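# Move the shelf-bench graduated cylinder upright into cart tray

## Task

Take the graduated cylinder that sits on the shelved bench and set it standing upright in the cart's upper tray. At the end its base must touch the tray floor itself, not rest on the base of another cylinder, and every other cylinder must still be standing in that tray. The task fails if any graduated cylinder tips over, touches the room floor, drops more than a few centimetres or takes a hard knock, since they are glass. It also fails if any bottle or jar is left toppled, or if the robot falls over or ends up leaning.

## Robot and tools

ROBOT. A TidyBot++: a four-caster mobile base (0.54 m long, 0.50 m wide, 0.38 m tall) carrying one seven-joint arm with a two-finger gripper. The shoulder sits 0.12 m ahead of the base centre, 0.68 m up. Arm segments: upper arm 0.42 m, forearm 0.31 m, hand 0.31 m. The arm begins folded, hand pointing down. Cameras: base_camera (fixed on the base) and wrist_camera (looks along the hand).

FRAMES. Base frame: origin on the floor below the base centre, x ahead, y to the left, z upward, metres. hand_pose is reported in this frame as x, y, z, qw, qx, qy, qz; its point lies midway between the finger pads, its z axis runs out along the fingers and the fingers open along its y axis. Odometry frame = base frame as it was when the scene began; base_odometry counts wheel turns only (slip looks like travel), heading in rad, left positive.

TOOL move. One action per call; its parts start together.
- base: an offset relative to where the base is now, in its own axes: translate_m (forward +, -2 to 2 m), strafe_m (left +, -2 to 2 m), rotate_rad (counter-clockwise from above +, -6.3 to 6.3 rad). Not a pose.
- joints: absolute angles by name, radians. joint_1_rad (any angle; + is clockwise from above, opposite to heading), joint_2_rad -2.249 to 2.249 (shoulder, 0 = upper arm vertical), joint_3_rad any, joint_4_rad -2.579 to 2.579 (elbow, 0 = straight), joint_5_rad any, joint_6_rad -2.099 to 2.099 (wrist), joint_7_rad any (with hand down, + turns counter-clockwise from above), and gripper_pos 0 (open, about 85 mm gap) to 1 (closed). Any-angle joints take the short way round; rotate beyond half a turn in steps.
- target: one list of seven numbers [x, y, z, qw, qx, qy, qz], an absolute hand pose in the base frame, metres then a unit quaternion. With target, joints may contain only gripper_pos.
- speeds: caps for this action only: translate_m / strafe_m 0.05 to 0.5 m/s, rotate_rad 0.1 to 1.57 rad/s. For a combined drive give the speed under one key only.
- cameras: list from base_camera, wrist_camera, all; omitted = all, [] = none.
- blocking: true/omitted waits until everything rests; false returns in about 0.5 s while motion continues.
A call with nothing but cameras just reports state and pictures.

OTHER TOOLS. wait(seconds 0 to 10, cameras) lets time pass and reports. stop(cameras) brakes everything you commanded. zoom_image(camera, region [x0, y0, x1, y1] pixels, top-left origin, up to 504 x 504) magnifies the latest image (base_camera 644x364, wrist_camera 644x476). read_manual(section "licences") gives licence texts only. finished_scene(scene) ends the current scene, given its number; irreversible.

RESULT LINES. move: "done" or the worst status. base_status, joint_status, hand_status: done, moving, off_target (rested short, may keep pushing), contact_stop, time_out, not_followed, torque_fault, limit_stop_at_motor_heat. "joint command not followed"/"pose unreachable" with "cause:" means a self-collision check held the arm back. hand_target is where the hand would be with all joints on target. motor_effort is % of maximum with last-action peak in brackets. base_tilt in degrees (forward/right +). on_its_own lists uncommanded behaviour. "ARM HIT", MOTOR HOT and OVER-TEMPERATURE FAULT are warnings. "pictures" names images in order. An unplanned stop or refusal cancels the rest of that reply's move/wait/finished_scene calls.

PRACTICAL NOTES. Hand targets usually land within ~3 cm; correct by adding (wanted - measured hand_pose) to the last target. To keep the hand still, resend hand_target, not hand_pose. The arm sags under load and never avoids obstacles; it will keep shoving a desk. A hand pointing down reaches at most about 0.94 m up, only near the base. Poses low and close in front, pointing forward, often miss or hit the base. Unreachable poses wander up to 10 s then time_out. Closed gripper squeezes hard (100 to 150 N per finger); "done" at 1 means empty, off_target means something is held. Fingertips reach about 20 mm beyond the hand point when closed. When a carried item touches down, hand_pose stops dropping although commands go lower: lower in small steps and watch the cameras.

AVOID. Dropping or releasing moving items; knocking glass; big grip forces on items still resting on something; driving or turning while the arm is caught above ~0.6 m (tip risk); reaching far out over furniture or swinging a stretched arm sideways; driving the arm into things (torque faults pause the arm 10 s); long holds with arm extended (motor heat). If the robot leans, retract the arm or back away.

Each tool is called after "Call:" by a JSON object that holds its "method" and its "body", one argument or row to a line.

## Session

Call:
{"method": "move", "body": {
  "joints": {"joint_1_rad": 0.0, "joint_2_rad": -0.3, "joint_3_rad": 3.12, "joint_4_rad": -1.3, "joint_5_rad": 0, "joint_6_rad": -0.9, "joint_7_rad": 1.53}
}}

Scene clock: 2.73 s.
Motor temperatures (°C): [35 33 30 33 35 43 46]
move: done
base_odometry: x=+0.000 y=+0.000 heading=+0.000
base_tilt: forward=+0.5 right=+0.1
base_status: not commanded
joint_positions: joint_1_rad=-0.018 joint_2_rad=-0.322 joint_3_rad=+3.106 joint_4_rad=-1.329 joint_5_rad=+0.008 joint_6_rad=-0.843 joint_7_rad=+1.576 gripper_pos=+0.000
joint_status: all done
motor_effort: joint_1_rad=+1(1) joint_2_rad=-7(9) joint_3_rad=+0(2) joint_4_rad=+18(21) joint_5_rad=-1(2) joint_6_rad=+8(8) joint_7_rad=-1(2)
hand_pose: x=+0.5495 y=+0.0273 z=+1.1630 quat_wxyz=(-0.006, +0.798, +0.026, +0.602) (m; base frame)
hand_target: x=+0.5534 y=+0.0133 z=+1.1529 quat_wxyz=(-0.015, +0.813, -0.006, +0.581) (m; base frame)
hand_status: not commanded
pictures: base_camera, wrist_camera
camera_calibration:
wrist_camera: T_world_to_cam=[[0.0609246, -0.997656, -0.0311444, 0.0334511], [-0.224838, 0.0166835, -0.974253, 1.3163], [0.97249, 0.0663585, -0.223295, -0.143986], [0, 0, 0, 1]] pos_world=[0.433941, 0.020967, 1.2513]

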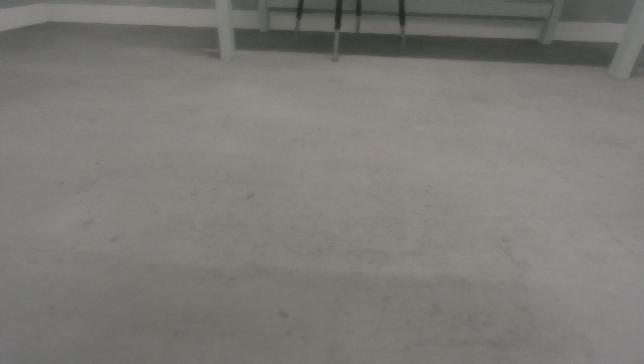

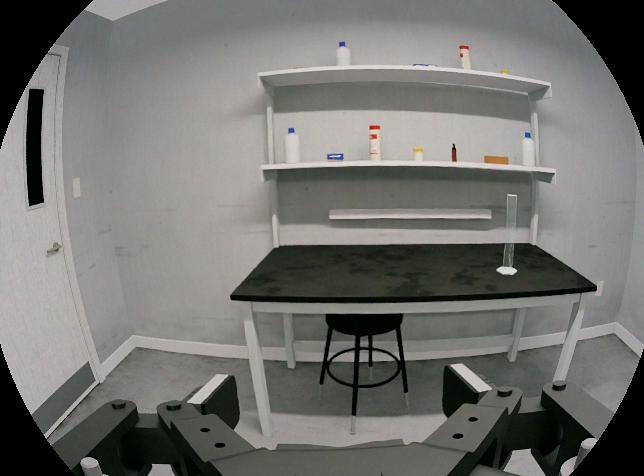

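Call:
{"method": "move", "body": {
  "base": {"rotate_rad": 1.5}
}}

Scene clock: 6.00 s.
Motor temperatures (°C): [35 33 30 33 35 43 46]
move: done
base_odometry: x=+0.000 y=+0.000 heading=+1.499
base_tilt: forward=+0.5 right=+0.1
base_status: done
joint_positions: joint_1_rad=-0.010 joint_2_rad=-0.312 joint_3_rad=+3.115 joint_4_rad=-1.329 joint_5_rad=+0.008 joint_6_rad=-0.843 joint_7_rad=+1.576 gripper_pos=+0.000
joint_status: not commanded
motor_effort: joint_1_rad=+0(2) joint_2_rad=-8(10) joint_3_rad=+0(3) joint_4_rad=+19(20) joint_5_rad=+0(2) joint_6_rad=+8(9) joint_7_rad=-1(1)
hand_pose: x=+0.5548 y=+0.0187 z=+1.1587 quat_wxyz=(-0.002, +0.801, +0.019, +0.598) (m; base frame)
hand_target: x=+0.5534 y=+0.0133 z=+1.1529 quat_wxyz=(-0.015, +0.813, -0.006, +0.581) (m; base frame)
hand_status: not commanded
pictures: base_camera, wrist_camera
camera_calibration:
wrist_camera: T_world_to_cam=[[0.0438645, -0.998438, -0.0345987, 0.0378352], [-0.234328, 0.0233835, -0.971876, 1.31588], [0.971168, 0.0507383, -0.232936, -0.137304], [0, 0, 0, 1]] pos_world=[0.440033, 0.0139728, 1.2482]

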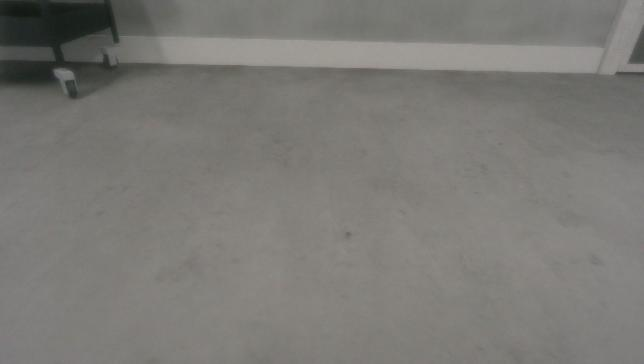

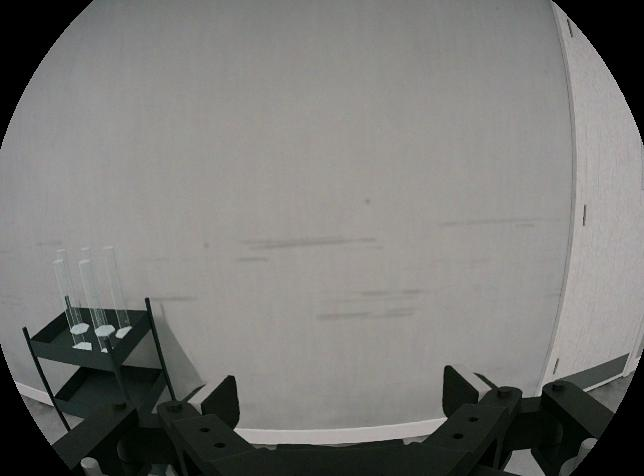

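Call:
{"method": "move", "body": {
  "base": {"translate_m": -0.64, "strafe_m": -1.148, "rotate_rad": -1.5},
  "joints": {"joint_1_rad": 0.0, "joint_2_rad": -0.9, "joint_3_rad": 3.14, "joint_4_rad": -1.9, "joint_6_rad": -1.0}
}}

Scene clock: 23.23 s.
Motor temperatures (°C): [35 33 30 33 35 43 46]
move: done
base_odometry: x=+1.099 y=-0.721 heading=-0.002
base_tilt: forward=+0.5 right=+0.1
base_status: done
joint_positions: joint_1_rad=-0.009 joint_2_rad=-0.888 joint_3_rad=+3.130 joint_4_rad=-1.880 joint_5_rad=+0.008 joint_6_rad=-0.943 joint_7_rad=+1.576 gripper_pos=+0.000
joint_status: all done
motor_effort: joint_1_rad=+1(3) joint_2_rad=+10(13) joint_3_rad=+0(5) joint_4_rad=+18(20) joint_5_rad=+0(2) joint_6_rad=+8(9) joint_7_rad=-1(1)
hand_pose: x=+0.3465 y=+0.0061 z=+1.0085 quat_wxyz=(+0.004, +0.823, +0.011, +0.568) (m; base frame)
hand_target: x=+0.3370 y=+0.0019 z=+0.9837 quat_wxyz=(-0.011, +0.841, -0.016, +0.540) (m; base frame)
hand_status: not commanded
pictures: base_camera, wrist_camera
camera_calibration:
wrist_camera: T_world_to_cam=[[0.0215275, -0.999171, -0.0345448, 0.0369221], [-0.305774, 0.0263169, -0.95174, 1.12578], [0.951861, 0.0310515, -0.304954, 0.110049], [0, 0, 0, 1]] pos_world=[0.238689, 0.00384718, 1.10629]

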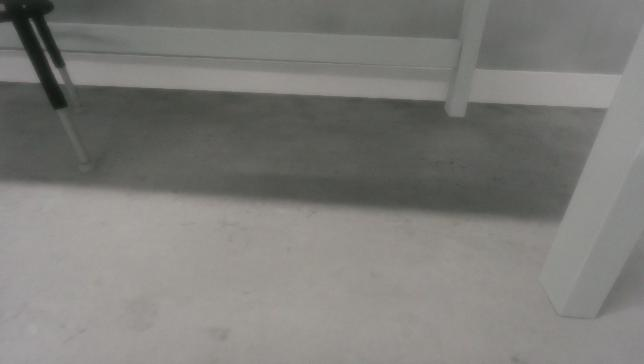

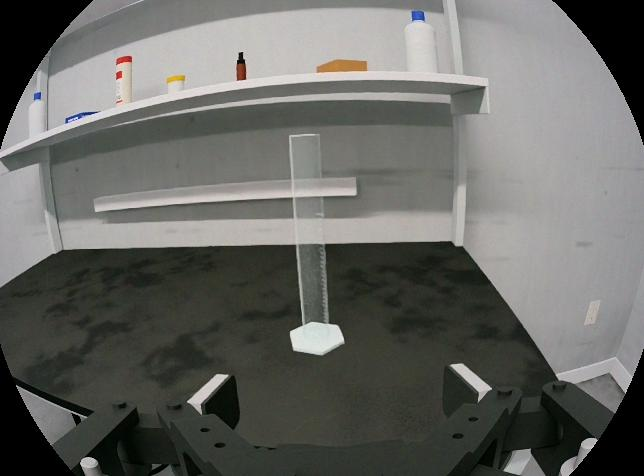

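Call:
{"method": "move", "body": {
  "joints": {"joint_1_rad": -0.036, "joint_2_rad": -0.276, "joint_3_rad": 3.13, "joint_4_rad": -2.255, "joint_6_rad": 0.4},
  "cameras": ["wrist_camera"]
}}

Scene clock: 33.77 s.
Motor temperatures (°C): [35 33 30 33 35 43 46]
move: done
base_odometry: x=+1.099 y=-0.721 heading=-0.002
base_tilt: forward=+0.5 right=+0.1
base_status: not commanded
joint_positions: joint_1_rad=-0.017 joint_2_rad=-0.291 joint_3_rad=+3.130 joint_4_rad=-2.234 joint_5_rad=+0.008 joint_6_rad=+0.353 joint_7_rad=+1.576 gripper_pos=+0.000
joint_status: all done
motor_effort: joint_1_rad=+1(2) joint_2_rad=-11(13) joint_3_rad=+0(2) joint_4_rad=+20(22) joint_5_rad=+0(2) joint_6_rad=+9(10) joint_7_rad=+0(2)
hand_pose: x=+0.6019 y=+0.0168 z=+0.9647 quat_wxyz=(-0.005, +0.714, +0.016, +0.700) (m; base frame)
hand_target: x=+0.6034 y=+0.0251 z=+0.9592 quat_wxyz=(-0.030, +0.710, +0.003, +0.704) (m; base frame)
hand_status: not commanded
pictures: wrist_camera
camera_calibration:
wrist_camera: T_world_to_cam=[[0.0565759, -0.997838, -0.0334313, 0.0183685], [0.0327619, 0.0353223, -0.998839, 1.00342], [0.997861, 0.055415, 0.0346895, -0.502502], [0, 0, 0, 1]] pos_world=[0.467514, 0.0107317, 1.0203]

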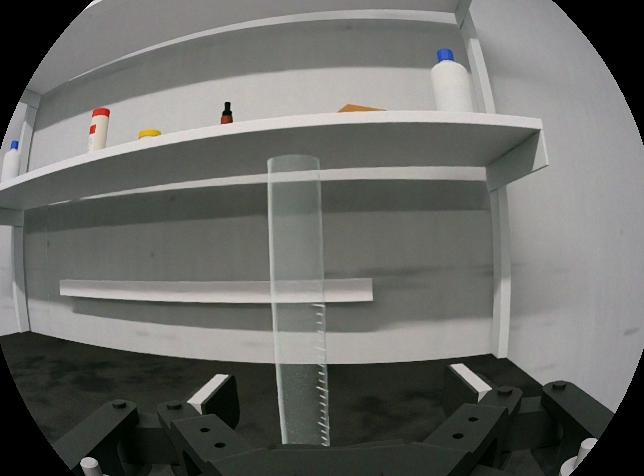

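Call:
{"method": "move", "body": {
  "joints": {"joint_1_rad": -0.072},
  "cameras": ["wrist_camera"]
}}

Scene clock: 39.70 s.
Motor temperatures (°C): [35 33 30 33 35 43 46]
move: done
base_odometry: x=+1.099 y=-0.721 heading=-0.002
base_tilt: forward=+0.6 right=+0.1
base_status: not commanded
joint_positions: joint_1_rad=-0.058 joint_2_rad=-0.291 joint_3_rad=+3.130 joint_4_rad=-2.234 joint_5_rad=+0.008 joint_6_rad=+0.355 joint_7_rad=+1.576 gripper_pos=+0.000
joint_status: all done
motor_effort: joint_1_rad=+0(2) joint_2_rad=-10(11) joint_3_rad=+0(1) joint_4_rad=+21(21) joint_5_rad=-1(1) joint_6_rad=+9(9) joint_7_rad=-1(1)
hand_pose: x=+0.6008 y=+0.0366 z=+0.9655 quat_wxyz=(-0.020, +0.712, +0.031, +0.701) (m; base frame)
hand_target: x=+0.6022 y=+0.0425 z=+0.9592 quat_wxyz=(-0.042, +0.710, +0.016, +0.703) (m; base frame)
hand_status: not commanded
pictures: wrist_camera
camera_calibration:
wrist_camera: T_world_to_cam=[[0.0976911, -0.994657, -0.0333611, 0.013387], [0.0340094, 0.0368384, -0.998742, 1.00271], [0.994636, 0.0964336, 0.0374265, -0.504758], [0, 0, 0, 1]] pos_world=[0.466641, 0.0250528, 1.02079]

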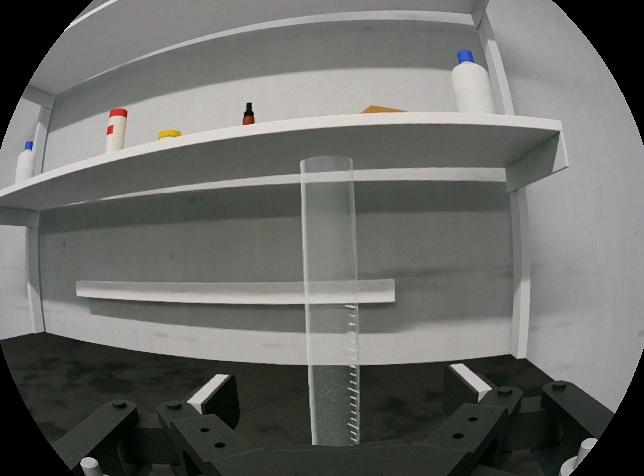

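Call:
{"method": "move", "body": {
  "joints": {"joint_2_rad": 0.155, "joint_4_rad": -1.865, "joint_6_rad": 0.43},
  "cameras": ["wrist_camera"]
}}

Scene clock: 43.30 s.
Motor temperatures (°C): [35 33 30 33 35 43 46]
move: done
base_odometry: x=+1.099 y=-0.721 heading=-0.002
base_tilt: forward=+0.6 right=+0.1
base_status: not commanded
joint_positions: joint_1_rad=-0.058 joint_2_rad=+0.135 joint_3_rad=+3.130 joint_4_rad=-1.899 joint_5_rad=+0.008 joint_6_rad=+0.384 joint_7_rad=+1.576 gripper_pos=+0.000
joint_status: all done
motor_effort: joint_1_rad=+0(1) joint_2_rad=-26(28) joint_3_rad=+0(1) joint_4_rad=+20(21) joint_5_rad=+0(1) joint_6_rad=+9(10) joint_7_rad=-1(1)
hand_pose: x=+0.7655 y=+0.0470 z=+0.9338 quat_wxyz=(-0.021, +0.734, +0.030, +0.678) (m; base frame)
hand_target: x=+0.7759 y=+0.0558 z=+0.9551 quat_wxyz=(-0.044, +0.714, +0.015, +0.699) (m; base frame)
hand_status: not commanded
pictures: wrist_camera
camera_calibration:
wrist_camera: T_world_to_cam=[[0.0959266, -0.994582, -0.0400615, 0.0142016], [-0.0285074, 0.0374856, -0.99889, 1.01299], [0.99498, 0.0969622, -0.0247571, -0.61061], [0, 0, 0, 1]] pos_world=[0.63506, 0.0353583, 0.997317]

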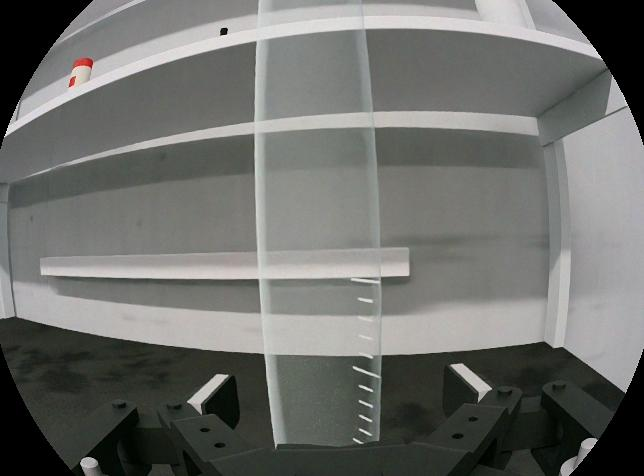

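Call:
{"method": "move", "body": {
  "joints": {"gripper_pos": 0.7},
  "cameras": ["wrist_camera"]
}}

Scene clock: 45.97 s.
Motor temperatures (°C): [35 33 30 33 35 43 46]
move: off_target
base_odometry: x=+1.099 y=-0.721 heading=-0.002
base_tilt: forward=+0.5 right=+0.1
base_status: not commanded
joint_positions: joint_1_rad=-0.058 joint_2_rad=+0.135 joint_3_rad=+3.130 joint_4_rad=-1.898 joint_5_rad=+0.008 joint_6_rad=+0.385 joint_7_rad=+1.576 gripper_pos=+0.558
joint_status: gripper_pos off_target (ended at +0.558, target +0.700)
motor_effort: joint_1_rad=+1(1) joint_2_rad=-27(27) joint_3_rad=+0(1) joint_4_rad=+21(21) joint_5_rad=-1(1) joint_6_rad=+9(10) joint_7_rad=-1(1)
hand_pose: x=+0.7657 y=+0.0472 z=+0.9346 quat_wxyz=(-0.021, +0.733, +0.031, +0.679) (m; base frame)
hand_target: x=+0.7759 y=+0.0558 z=+0.9551 quat_wxyz=(-0.044, +0.714, +0.015, +0.699) (m; base frame)
hand_status: not commanded
pictures: wrist_camera
camera_calibration:
wrist_camera: T_world_to_cam=[[0.096235, -0.994554, -0.0400186, 0.0141036], [-0.0267553, 0.0376059, -0.998934, 1.01245], [0.994999, 0.0972031, -0.0229906, -0.612438], [0, 0, 0, 1]] pos_world=[0.635106, 0.0354835, 0.997855]

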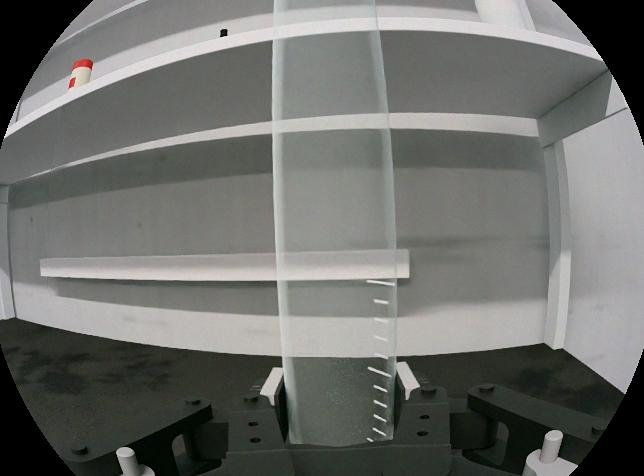

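Call:
{"method": "move", "body": {
  "joints": {"joint_2_rad": 0.0, "joint_6_rad": 0.2},
  "cameras": []
}}

Call:
{"method": "move", "body": {
  "base": {"translate_m": -0.45},
  "speeds": {"translate_m": 0.4},
  "cameras": ["wrist_camera"]
}}

Call:
{"method": "move", "body": {
  "base": {"translate_m": -1.435, "strafe_m": 1.105, "rotate_rad": 1.66},
  "speeds": {"translate_m": 0.5, "rotate_rad": 0.7},
  "joints": {"joint_1_rad": 0.0, "joint_2_rad": -0.3, "joint_4_rad": -1.4, "joint_6_rad": -1.0}
}}

Scene clock: 54.87 s.
Motor temperatures (°C): [34 33 30 33 35 43 46]
move: done
base_odometry: x=+1.099 y=-0.721 heading=-0.002
base_tilt: forward=+0.5 right=+0.1
base_status: not commanded
joint_positions: joint_1_rad=-0.058 joint_2_rad=+0.008 joint_3_rad=+3.130 joint_4_rad=-1.898 joint_5_rad=+0.008 joint_6_rad=+0.246 joint_7_rad=+1.576 gripper_pos=+0.558
joint_status: all done
motor_effort: joint_1_rad=+1(1) joint_2_rad=-24(31) joint_3_rad=+0(1) joint_4_rad=+23(23) joint_5_rad=-1(1) joint_6_rad=+11(11) joint_7_rad=-1(1)
hand_pose: x=+0.7275 y=+0.0446 z=+0.9717 quat_wxyz=(-0.020, +0.737, +0.031, +0.675) (m; base frame)
hand_target: x=+0.7274 y=+0.0523 z=+0.9821 quat_wxyz=(-0.042, +0.739, +0.016, +0.672) (m; base frame)
hand_status: not commanded
pictures: none
No camera images: "cameras" was empty.

Scene clock: 57.17 s.
Motor temperatures (°C): [34 33 30 33 35 43 46]
move: done
base_odometry: x=+0.649 y=-0.720 heading=-0.002
base_tilt: forward=+0.5 right=+0.1
base_status: done
joint_positions: joint_1_rad=-0.060 joint_2_rad=+0.006 joint_3_rad=+3.130 joint_4_rad=-1.898 joint_5_rad=+0.008 joint_6_rad=+0.243 joint_7_rad=+1.576 gripper_pos=+0.558
joint_status: not commanded
motor_effort: joint_1_rad=+0(2) joint_2_rad=-25(27) joint_3_rad=-1(2) joint_4_rad=+23(24) joint_5_rad=-1(2) joint_6_rad=+10(11) joint_7_rad=-1(2)
hand_pose: x=+0.7268 y=+0.0453 z=+0.9721 quat_wxyz=(-0.021, +0.737, +0.031, +0.674) (m; base frame)
hand_target: x=+0.7274 y=+0.0523 z=+0.9821 quat_wxyz=(-0.042, +0.739, +0.016, +0.672) (m; base frame)
hand_status: not commanded
pictures: wrist_camera
camera_calibration:
wrist_camera: T_world_to_cam=[[0.0959624, -0.994644, -0.038411, 0.0160682], [-0.0390614, 0.0347964, -0.998631, 1.05775], [0.994618, 0.0973314, -0.035513, -0.560239], [0, 0, 0, 1]] pos_world=[0.597, 0.033705, 1.03702]

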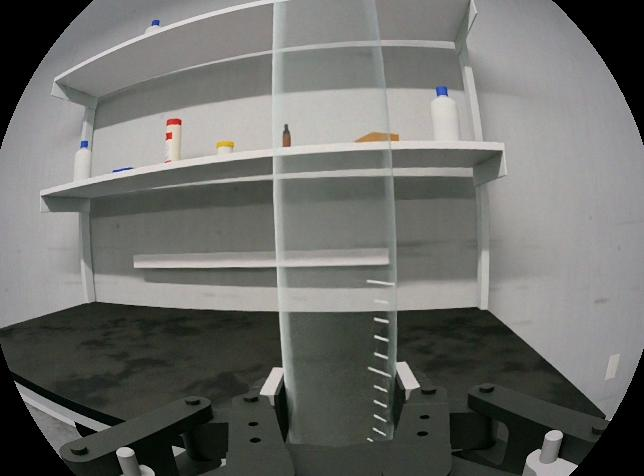

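Scene clock: 62.03 s.
Motor temperatures (°C): [34 33 30 33 35 43 46]
move: done
base_odometry: x=-0.784 y=+0.387 heading=+1.659
base_tilt: forward=+0.5 right=+0.0
base_status: done
joint_positions: joint_1_rad=-0.015 joint_2_rad=-0.290 joint_3_rad=+3.134 joint_4_rad=-1.439 joint_5_rad=+0.008 joint_6_rad=-0.951 joint_7_rad=+1.576 gripper_pos=+0.558
joint_status: all done
motor_effort: joint_1_rad=+1(4) joint_2_rad=-11(29) joint_3_rad=+0(5) joint_4_rad=+21(25) joint_5_rad=-1(2) joint_6_rad=+8(12) joint_7_rad=-1(1)
hand_pose: x=+0.5540 y=+0.0099 z=+1.0565 quat_wxyz=(+0.000, +0.867, +0.013, +0.498) (m; base frame)
hand_target: x=+0.5434 y=+0.0074 z=+1.0692 quat_wxyz=(-0.011, +0.867, -0.012, +0.497) (m; base frame)
hand_status: not commanded
pictures: base_camera, wrist_camera
camera_calibration:
wrist_camera: T_world_to_cam=[[0.0198904, -0.998935, -0.0416375, 0.0462792], [-0.458613, 0.02789, -0.888198, 1.25237], [0.888413, 0.0367621, -0.45757, 0.123433], [0, 0, 0, 1]] pos_world=[0.463775, 0.00676359, 1.17076]

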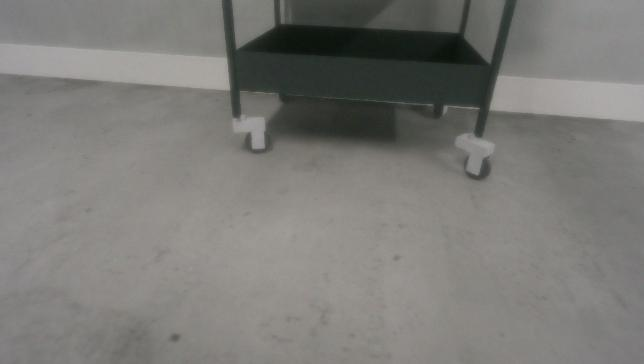

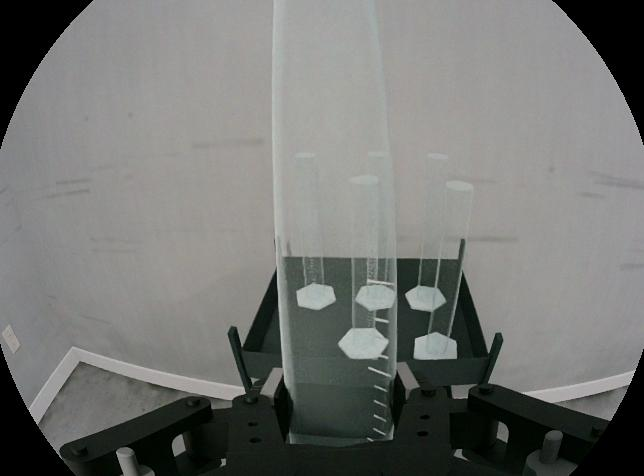

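Call:
{"method": "move", "body": {
  "base": {"translate_m": 0.08, "strafe_m": 0.12, "rotate_rad": -0.055},
  "speeds": {"translate_m": 0.25},
  "joints": {"joint_1_rad": 0.02, "joint_2_rad": -0.035, "joint_4_rad": -2.02, "joint_6_rad": 0.35}
}}

Scene clock: 80.20 s.
Motor temperatures (°C): [34 33 30 34 35 43 46]
move: done
base_odometry: x=-0.911 y=+0.457 heading=+1.603
base_tilt: forward=+0.5 right=+0.0
base_status: done
joint_positions: joint_1_rad=+0.002 joint_2_rad=-0.048 joint_3_rad=+3.132 joint_4_rad=-2.011 joint_5_rad=+0.008 joint_6_rad=+0.292 joint_7_rad=+1.576 gripper_pos=+0.558
joint_status: all done
motor_effort: joint_1_rad=+1(3) joint_2_rad=-22(23) joint_3_rad=+0(4) joint_4_rad=+22(24) joint_5_rad=-1(3) joint_6_rad=+11(11) joint_7_rad=-1(1)
hand_pose: x=+0.6989 y=+0.0067 z=+0.9504 quat_wxyz=(+0.001, +0.742, +0.008, +0.671) (m; base frame)
hand_target: x=+0.7026 y=-0.0034 z=+0.9558 quat_wxyz=(-0.011, +0.729, -0.018, +0.684) (m; base frame)
hand_status: not commanded
pictures: base_camera, wrist_camera
camera_calibration:
wrist_camera: T_world_to_cam=[[0.0326027, -0.998734, -0.0383087, 0.0237212], [-0.0482558, 0.0367115, -0.99816, 1.04231], [0.998303, 0.0343913, -0.0469978, -0.520753], [0, 0, 0, 1]] pos_world=[0.569393, 0.00333587, 1.01682]

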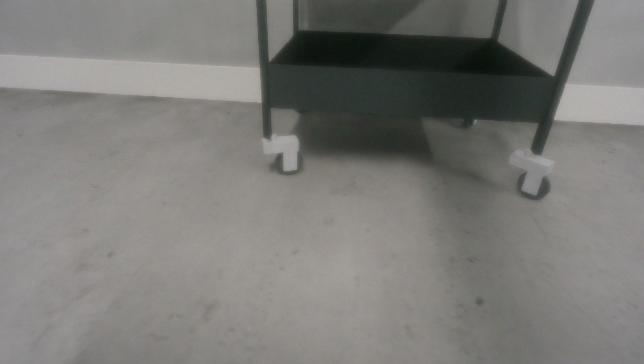

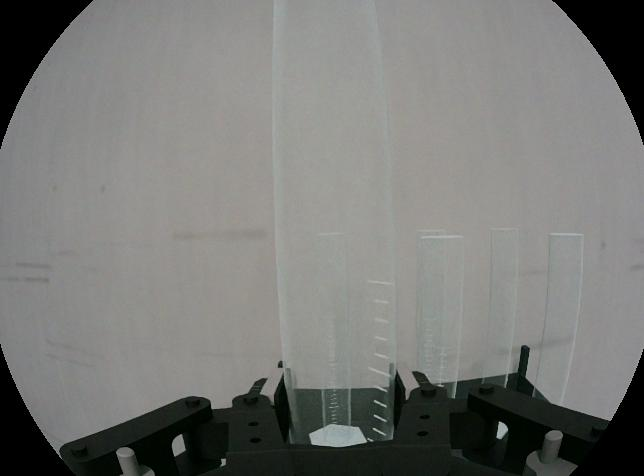

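Call:
{"method": "move", "body": {
  "base": {"translate_m": 0.222, "strafe_m": 0.006},
  "speeds": {"translate_m": 0.2}
}}

Scene clock: 86.83 s.
Motor temperatures (°C): [34 33 30 34 35 43 46]
move: done
base_odometry: x=-0.924 y=+0.678 heading=+1.603
base_tilt: forward=+0.5 right=+0.1
base_status: done
joint_positions: joint_1_rad=+0.003 joint_2_rad=-0.040 joint_3_rad=+3.132 joint_4_rad=-2.013 joint_5_rad=+0.008 joint_6_rad=+0.297 joint_7_rad=+1.576 gripper_pos=+0.558
joint_status: not commanded
motor_effort: joint_1_rad=+1(1) joint_2_rad=-22(24) joint_3_rad=-1(1) joint_4_rad=+22(23) joint_5_rad=-1(1) joint_6_rad=+10(11) joint_7_rad=-1(2)
hand_pose: x=+0.7010 y=+0.0059 z=+0.9464 quat_wxyz=(+0.001, +0.743, +0.008, +0.669) (m; base frame)
hand_target: x=+0.7026 y=-0.0034 z=+0.9558 quat_wxyz=(-0.011, +0.729, -0.018, +0.684) (m; base frame)
hand_status: not commanded
pictures: base_camera, wrist_camera
camera_calibration:
wrist_camera: T_world_to_cam=[[0.0312078, -0.998771, -0.0385123, 0.0239426], [-0.0526666, 0.0368344, -0.997933, 1.04129], [0.998124, 0.0331716, -0.0514523, -0.518667], [0, 0, 0, 1]] pos_world=[0.571788, 0.00276269, 1.01338]

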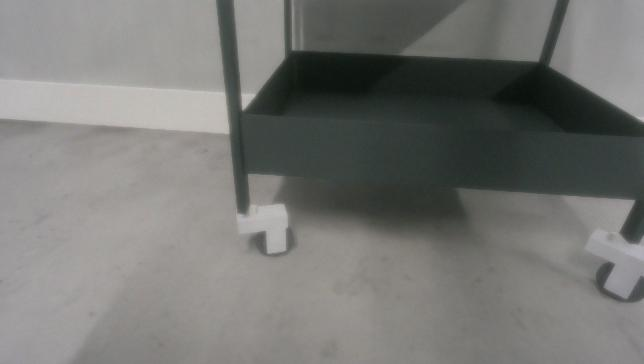

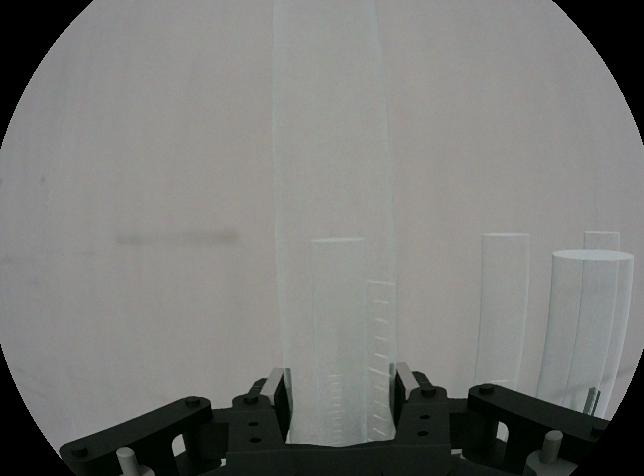

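Call:
{"method": "move", "body": {
  "joints": {"joint_2_rad": 0.015, "joint_4_rad": -2.11, "joint_6_rad": 0.515},
  "cameras": []
}}

Call:
{"method": "move", "body": {
  "joints": {"joint_2_rad": 0.074, "joint_4_rad": -2.19, "joint_6_rad": 0.65},
  "cameras": []
}}

Call:
{"method": "move", "body": {
  "joints": {"joint_2_rad": 0.157, "joint_4_rad": -2.27, "joint_6_rad": 0.81},
  "cameras": ["wrist_camera"]
}}

Scene clock: 96.83 s.
Motor temperatures (°C): [34 33 30 34 35 43 46]
move: done
base_odometry: x=-0.924 y=+0.678 heading=+1.603
base_tilt: forward=+0.6 right=+0.1
base_status: not commanded
joint_positions: joint_1_rad=+0.003 joint_2_rad=+0.006 joint_3_rad=+3.132 joint_4_rad=-2.104 joint_5_rad=+0.008 joint_6_rad=+0.461 joint_7_rad=+1.576 gripper_pos=+0.558
joint_status: all done
motor_effort: joint_1_rad=+1(1) joint_2_rad=-23(25) joint_3_rad=+0(1) joint_4_rad=+21(24) joint_5_rad=+0(1) joint_6_rad=+10(12) joint_7_rad=-1(1)
hand_pose: x=+0.7015 y=+0.0062 z=+0.9162 quat_wxyz=(+0.000, +0.735, +0.008, +0.678) (m; base frame)
hand_target: x=+0.7035 y=-0.0036 z=+0.9249 quat_wxyz=(-0.011, +0.721, -0.018, +0.693) (m; base frame)
hand_status: not commanded
pictures: none
No camera images: "cameras" was empty.

Scene clock: 98.00 s.
Motor temperatures (°C): [34 33 30 34 35 43 46]
move: done
base_odometry: x=-0.924 y=+0.678 heading=+1.603
base_tilt: forward=+0.5 right=+0.1
base_status: not commanded
joint_positions: joint_1_rad=+0.003 joint_2_rad=+0.067 joint_3_rad=+3.132 joint_4_rad=-2.185 joint_5_rad=+0.008 joint_6_rad=+0.597 joint_7_rad=+1.576 gripper_pos=+0.558
joint_status: all done
motor_effort: joint_1_rad=+1(1) joint_2_rad=-24(26) joint_3_rad=-1(1) joint_4_rad=+20(22) joint_5_rad=+0(1) joint_6_rad=+11(11) joint_7_rad=+0(1)
hand_pose: x=+0.7014 y=+0.0064 z=+0.8779 quat_wxyz=(+0.000, +0.736, +0.008, +0.677) (m; base frame)
hand_target: x=+0.7028 y=-0.0038 z=+0.8871 quat_wxyz=(-0.011, +0.722, -0.018, +0.692) (m; base frame)
hand_status: not commanded
pictures: none
No camera images: "cameras" was empty.

Scene clock: 99.07 s.
Motor temperatures (°C): [34 33 30 34 35 43 46]
move: done
base_odometry: x=-0.924 y=+0.678 heading=+1.603
base_tilt: forward=+0.6 right=+0.1
base_status: not commanded
joint_positions: joint_1_rad=+0.003 joint_2_rad=+0.149 joint_3_rad=+3.132 joint_4_rad=-2.263 joint_5_rad=+0.008 joint_6_rad=+0.753 joint_7_rad=+1.576 gripper_pos=+0.558
joint_status: all done
motor_effort: joint_1_rad=+1(1) joint_2_rad=-25(27) joint_3_rad=-1(2) joint_4_rad=+18(20) joint_5_rad=+0(1) joint_6_rad=+11(12) joint_7_rad=-1(1)
hand_pose: x=+0.7009 y=+0.0065 z=+0.8361 quat_wxyz=(-0.001, +0.738, +0.008, +0.675) (m; base frame)
hand_target: x=+0.7016 y=-0.0039 z=+0.8456 quat_wxyz=(-0.012, +0.723, -0.018, +0.690) (m; base frame)
hand_status: not commanded
pictures: wrist_camera
camera_calibration:
wrist_camera: T_world_to_cam=[[0.0346281, -0.998521, -0.0419029, 0.0206926], [-0.0355653, 0.0406702, -0.998539, 0.919746], [0.998767, 0.0360678, -0.0341044, -0.539191], [0, 0, 0, 1]] pos_world=[0.570521, 0.00270321, 0.900881]

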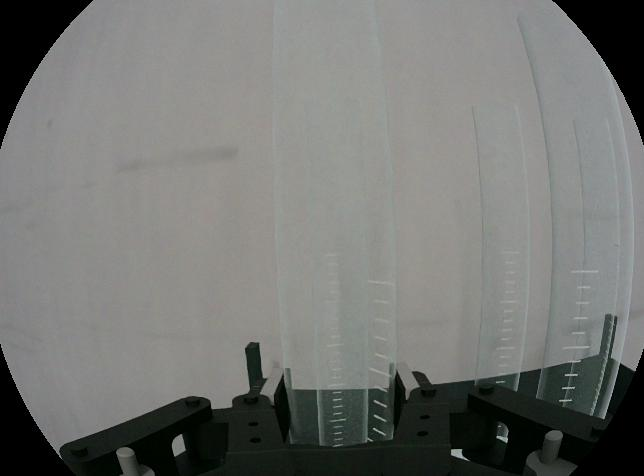

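Call:
{"method": "move", "body": {
  "joints": {"joint_2_rad": 0.181, "joint_4_rad": -2.29, "joint_6_rad": 0.854},
  "cameras": []
}}

Call:
{"method": "move", "body": {
  "joints": {"joint_2_rad": 0.193, "joint_4_rad": -2.30, "joint_6_rad": 0.876},
  "cameras": []
}}

Call:
{"method": "move", "body": {
  "joints": {"joint_2_rad": 0.205, "joint_4_rad": -2.31, "joint_6_rad": 0.898},
  "cameras": []
}}

Call:
{"method": "move", "body": {
  "joints": {"joint_2_rad": 0.217, "joint_4_rad": -2.32, "joint_6_rad": 0.920},
  "cameras": ["wrist_camera"]
}}

Scene clock: 103.30 s.
Motor temperatures (°C): [34 33 30 33 35 43 46]
move: done
base_odometry: x=-0.924 y=+0.678 heading=+1.603
base_tilt: forward=+0.6 right=+0.1
base_status: not commanded
joint_positions: joint_1_rad=+0.003 joint_2_rad=+0.165 joint_3_rad=+3.132 joint_4_rad=-2.279 joint_5_rad=+0.008 joint_6_rad=+0.806 joint_7_rad=+1.576 gripper_pos=+0.558
joint_status: all done
motor_effort: joint_1_rad=+1(1) joint_2_rad=-24(26) joint_3_rad=-1(1) joint_4_rad=+17(18) joint_5_rad=+0(1) joint_6_rad=+10(11) joint_7_rad=+0(1)
hand_pose: x=+0.7006 y=+0.0066 z=+0.8349 quat_wxyz=(-0.001, +0.731, +0.007, +0.683) (m; base frame)
hand_target: x=+0.7009 y=-0.0040 z=+0.8351 quat_wxyz=(-0.012, +0.723, -0.019, +0.690) (m; base frame)
hand_status: not commanded
pictures: none
No camera images: "cameras" was empty.

Scene clock: 103.83 s.
Motor temperatures (°C): [34 33 30 33 35 43 46]
move: done
base_odometry: x=-0.924 y=+0.678 heading=+1.603
base_tilt: forward=+0.5 right=+0.0
base_status: not commanded
joint_positions: joint_1_rad=+0.003 joint_2_rad=+0.172 joint_3_rad=+3.132 joint_4_rad=-2.285 joint_5_rad=+0.008 joint_6_rad=+0.830 joint_7_rad=+1.576 gripper_pos=+0.558
joint_status: all done
motor_effort: joint_1_rad=+1(1) joint_2_rad=-24(24) joint_3_rad=-1(1) joint_4_rad=+17(17) joint_5_rad=+0(2) joint_6_rad=+10(10) joint_7_rad=-1(1)
hand_pose: x=+0.7005 y=+0.0066 z=+0.8354 quat_wxyz=(-0.001, +0.727, +0.007, +0.687) (m; base frame)
hand_target: x=+0.7004 y=-0.0040 z=+0.8299 quat_wxyz=(-0.012, +0.723, -0.019, +0.690) (m; base frame)
hand_status: not commanded
pictures: none
No camera images: "cameras" was empty.

Scene clock: 104.37 s.
Motor temperatures (°C): [34 33 30 33 35 43 46]
move: done
base_odometry: x=-0.924 y=+0.678 heading=+1.603
base_tilt: forward=+0.6 right=+0.0
base_status: not commanded
joint_positions: joint_1_rad=+0.003 joint_2_rad=+0.180 joint_3_rad=+3.132 joint_4_rad=-2.292 joint_5_rad=+0.008 joint_6_rad=+0.856 joint_7_rad=+1.576 gripper_pos=+0.558
joint_status: all done
motor_effort: joint_1_rad=+1(1) joint_2_rad=-23(24) joint_3_rad=-1(1) joint_4_rad=+16(17) joint_5_rad=+0(1) joint_6_rad=+9(11) joint_7_rad=-1(1)
hand_pose: x=+0.7003 y=+0.0066 z=+0.8357 quat_wxyz=(-0.002, +0.723, +0.007, +0.691) (m; base frame)
hand_target: x=+0.6998 y=-0.0040 z=+0.8248 quat_wxyz=(-0.012, +0.723, -0.019, +0.690) (m; base frame)
hand_status: not commanded
pictures: none
No camera images: "cameras" was empty.

Scene clock: 104.90 s.
Motor temperatures (°C): [34 33 30 33 35 43 46]
move: done
base_odometry: x=-0.924 y=+0.678 heading=+1.603
base_tilt: forward=+0.6 right=+0.0
base_status: not commanded
joint_positions: joint_1_rad=+0.003 joint_2_rad=+0.187 joint_3_rad=+3.132 joint_4_rad=-2.298 joint_5_rad=+0.008 joint_6_rad=+0.882 joint_7_rad=+1.576 gripper_pos=+0.558
joint_status: all done
motor_effort: joint_1_rad=+1(1) joint_2_rad=-23(24) joint_3_rad=+0(1) joint_4_rad=+15(16) joint_5_rad=-1(1) joint_6_rad=+8(9) joint_7_rad=-1(1)
hand_pose: x=+0.7001 y=+0.0066 z=+0.8358 quat_wxyz=(-0.002, +0.719, +0.007, +0.695) (m; base frame)
hand_target: x=+0.6991 y=-0.0040 z=+0.8197 quat_wxyz=(-0.012, +0.723, -0.019, +0.690) (m; base frame)
hand_status: not commanded
pictures: wrist_camera
camera_calibration:
wrist_camera: T_world_to_cam=[[0.0374178, -0.998442, -0.0413959, 0.0184477], [0.0195568, 0.0421486, -0.99892, 0.881134], [0.999108, 0.0365678, 0.0211035, -0.584798], [0, 0, 0, 1]] pos_world=[0.566354, 0.00266511, 0.893287]

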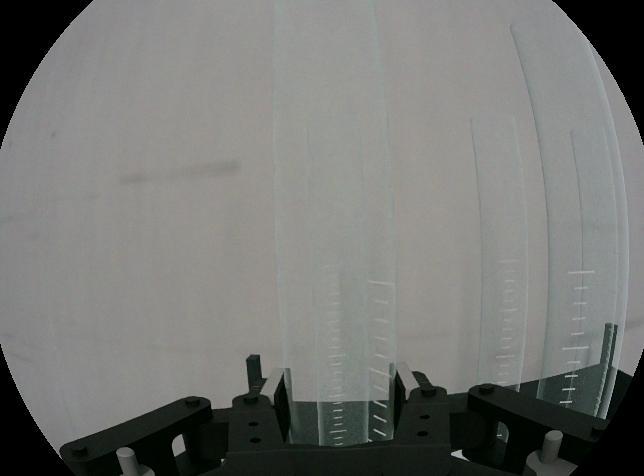

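Call:
{"method": "move", "body": {
  "joints": {"joint_2_rad": 0.172, "joint_4_rad": -2.285, "joint_6_rad": 0.77},
  "cameras": ["wrist_camera"]
}}

Scene clock: 115.40 s.
Motor temperatures (°C): [34 33 30 33 35 43 46]
move: done
base_odometry: x=-0.924 y=+0.678 heading=+1.603
base_tilt: forward=+0.5 right=+0.1
base_status: not commanded
joint_positions: joint_1_rad=+0.003 joint_2_rad=+0.162 joint_3_rad=+3.132 joint_4_rad=-2.285 joint_5_rad=+0.008 joint_6_rad=+0.808 joint_7_rad=+1.576 gripper_pos=+0.558
joint_status: all done
motor_effort: joint_1_rad=+0(1) joint_2_rad=-21(23) joint_3_rad=+0(1) joint_4_rad=+14(15) joint_5_rad=-1(1) joint_6_rad=+7(9) joint_7_rad=-1(1)
hand_pose: x=+0.6985 y=+0.0065 z=+0.8344 quat_wxyz=(-0.001, +0.731, +0.007, +0.683) (m; base frame)
hand_target: x=+0.6988 y=-0.0039 z=+0.8168 quat_wxyz=(-0.011, +0.747, -0.019, +0.665) (m; base frame)
hand_status: not commanded
pictures: wrist_camera
camera_calibration:
wrist_camera: T_world_to_cam=[[0.0357016, -0.998489, -0.0417678, 0.0198908], [-0.0154265, 0.0412389, -0.99903, 0.904303], [0.999243, 0.0363113, -0.0139309, -0.554108], [0, 0, 0, 1]] pos_world=[0.566929, 0.00268871, 0.896538]

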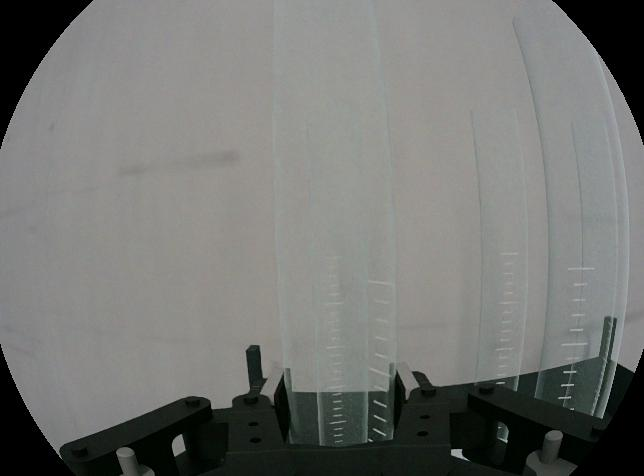

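Call:
{"method": "move", "body": {
  "joints": {"gripper_pos": 0.3},
  "cameras": ["wrist_camera"]
}}

Scene clock: 118.57 s.
Motor temperatures (°C): [34 33 30 33 35 43 46]
move: done
base_odometry: x=-0.924 y=+0.678 heading=+1.603
base_tilt: forward=+0.5 right=+0.0
base_status: not commanded
joint_positions: joint_1_rad=+0.003 joint_2_rad=+0.162 joint_3_rad=+3.132 joint_4_rad=-2.285 joint_5_rad=+0.008 joint_6_rad=+0.808 joint_7_rad=+1.576 gripper_pos=+0.300
joint_status: all done
motor_effort: joint_1_rad=+1(1) joint_2_rad=-23(23) joint_3_rad=+0(1) joint_4_rad=+16(16) joint_5_rad=-1(1) joint_6_rad=+8(9) joint_7_rad=-1(1)
hand_pose: x=+0.6985 y=+0.0065 z=+0.8344 quat_wxyz=(-0.001, +0.731, +0.007, +0.683) (m; base frame)
hand_target: x=+0.6988 y=-0.0039 z=+0.8168 quat_wxyz=(-0.011, +0.747, -0.019, +0.665) (m; base frame)
hand_status: not commanded
pictures: wrist_camera
camera_calibration:
wrist_camera: T_world_to_cam=[[0.0357016, -0.998489, -0.0417678, 0.0198908], [-0.0154265, 0.0412389, -0.99903, 0.904303], [0.999243, 0.0363113, -0.0139309, -0.554108], [0, 0, 0, 1]] pos_world=[0.566929, 0.00268871, 0.896538]

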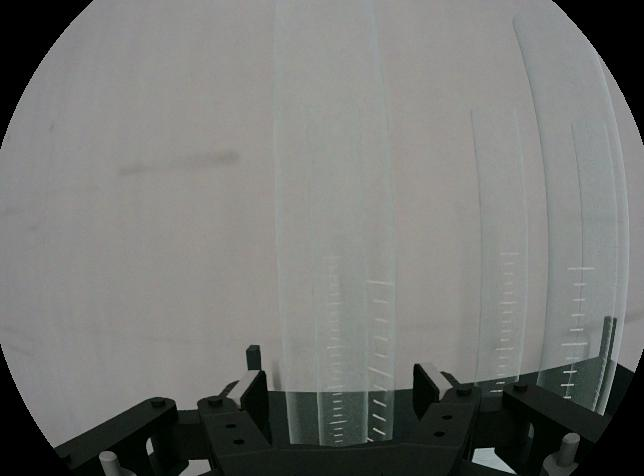

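Call:
{"method": "move", "body": {
  "base": {"translate_m": -0.3, "strafe_m": -0.011},
  "speeds": {"translate_m": 0.25},
  "cameras": ["wrist_camera"]
}}

Call:
{"method": "move", "body": {
  "joints": {"joint_2_rad": -0.3, "joint_4_rad": -1.4, "joint_6_rad": -1.0},
  "cameras": ["wrist_camera"]
}}

Call:
{"method": "zoom_image", "body": {
  "camera": "wrist_camera",
  "region": [200, 150, 500, 400]
}}

Scene clock: 123.10 s.
Motor temperatures (°C): [34 33 30 33 35 43 46]
move: done
base_odometry: x=-0.903 y=+0.379 heading=+1.603
base_tilt: forward=+0.5 right=+0.1
base_status: done
joint_positions: joint_1_rad=+0.006 joint_2_rad=+0.163 joint_3_rad=+3.132 joint_4_rad=-2.285 joint_5_rad=+0.008 joint_6_rad=+0.808 joint_7_rad=+1.576 gripper_pos=+0.300
joint_status: not commanded
motor_effort: joint_1_rad=+0(2) joint_2_rad=-22(25) joint_3_rad=-1(2) joint_4_rad=+15(17) joint_5_rad=-1(2) joint_6_rad=+9(9) joint_7_rad=-1(1)
hand_pose: x=+0.6986 y=+0.0047 z=+0.8341 quat_wxyz=(+0.000, +0.731, +0.006, +0.682) (m; base frame)
hand_target: x=+0.6988 y=-0.0039 z=+0.8168 quat_wxyz=(-0.011, +0.747, -0.019, +0.665) (m; base frame)
hand_status: not commanded
pictures: wrist_camera
camera_calibration:
wrist_camera: T_world_to_cam=[[0.0325701, -0.998596, -0.0417872, 0.0202766], [-0.015797, 0.0412898, -0.999022, 0.904342], [0.999345, 0.0331984, -0.01443, -0.55378], [0, 0, 0, 1]] pos_world=[0.567042, 0.00129267, 0.896314]

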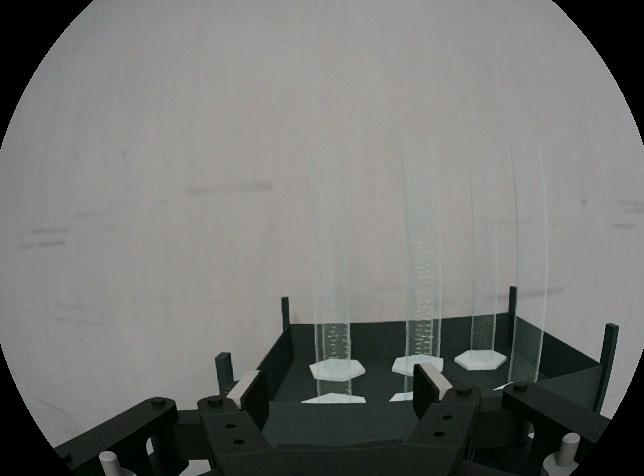

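Scene clock: 125.87 s.
Motor temperatures (°C): [34 33 30 33 35 43 46]
move: done
base_odometry: x=-0.903 y=+0.379 heading=+1.603
base_tilt: forward=+0.5 right=+0.1
base_status: not commanded
joint_positions: joint_1_rad=+0.006 joint_2_rad=-0.297 joint_3_rad=+3.132 joint_4_rad=-1.428 joint_5_rad=+0.008 joint_6_rad=-0.939 joint_7_rad=+1.576 gripper_pos=+0.300
joint_status: all done
motor_effort: joint_1_rad=+1(1) joint_2_rad=-9(24) joint_3_rad=+0(1) joint_4_rad=+19(22) joint_5_rad=+0(1) joint_6_rad=+8(10) joint_7_rad=+0(2)
hand_pose: x=+0.5535 y=+0.0018 z=+1.0687 quat_wxyz=(+0.006, +0.860, +0.004, +0.510) (m; base frame)
hand_target: x=+0.5434 y=-0.0011 z=+1.0691 quat_wxyz=(-0.006, +0.867, -0.021, +0.498) (m; base frame)
hand_status: not commanded
pictures: wrist_camera
camera_calibration:
wrist_camera: T_world_to_cam=[[0.00193349, -0.999157, -0.0410065, 0.0479409], [-0.431566, 0.0361575, -0.901356, 1.26228], [0.902079, 0.0194398, -0.431133, 0.093934], [0, 0, 0, 1]] pos_world=[0.459931, 0.000433344, 1.18023]

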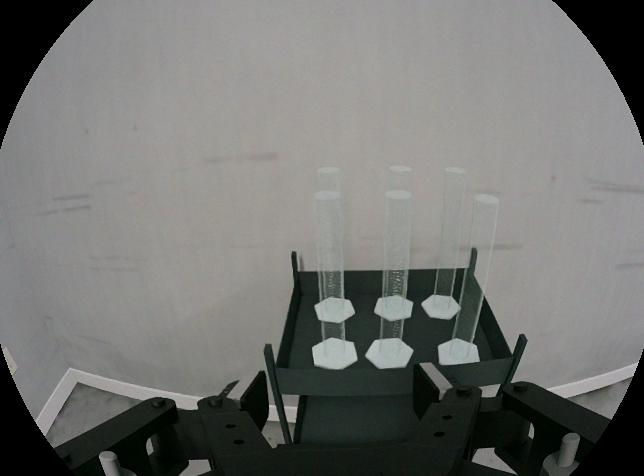

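Scaled by 1.680.

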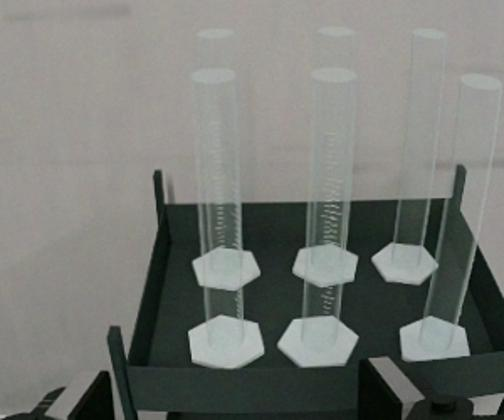

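Call:
{"method": "finished_scene", "body": {
  "scene": 2
}}

The scene is finished: the task was done.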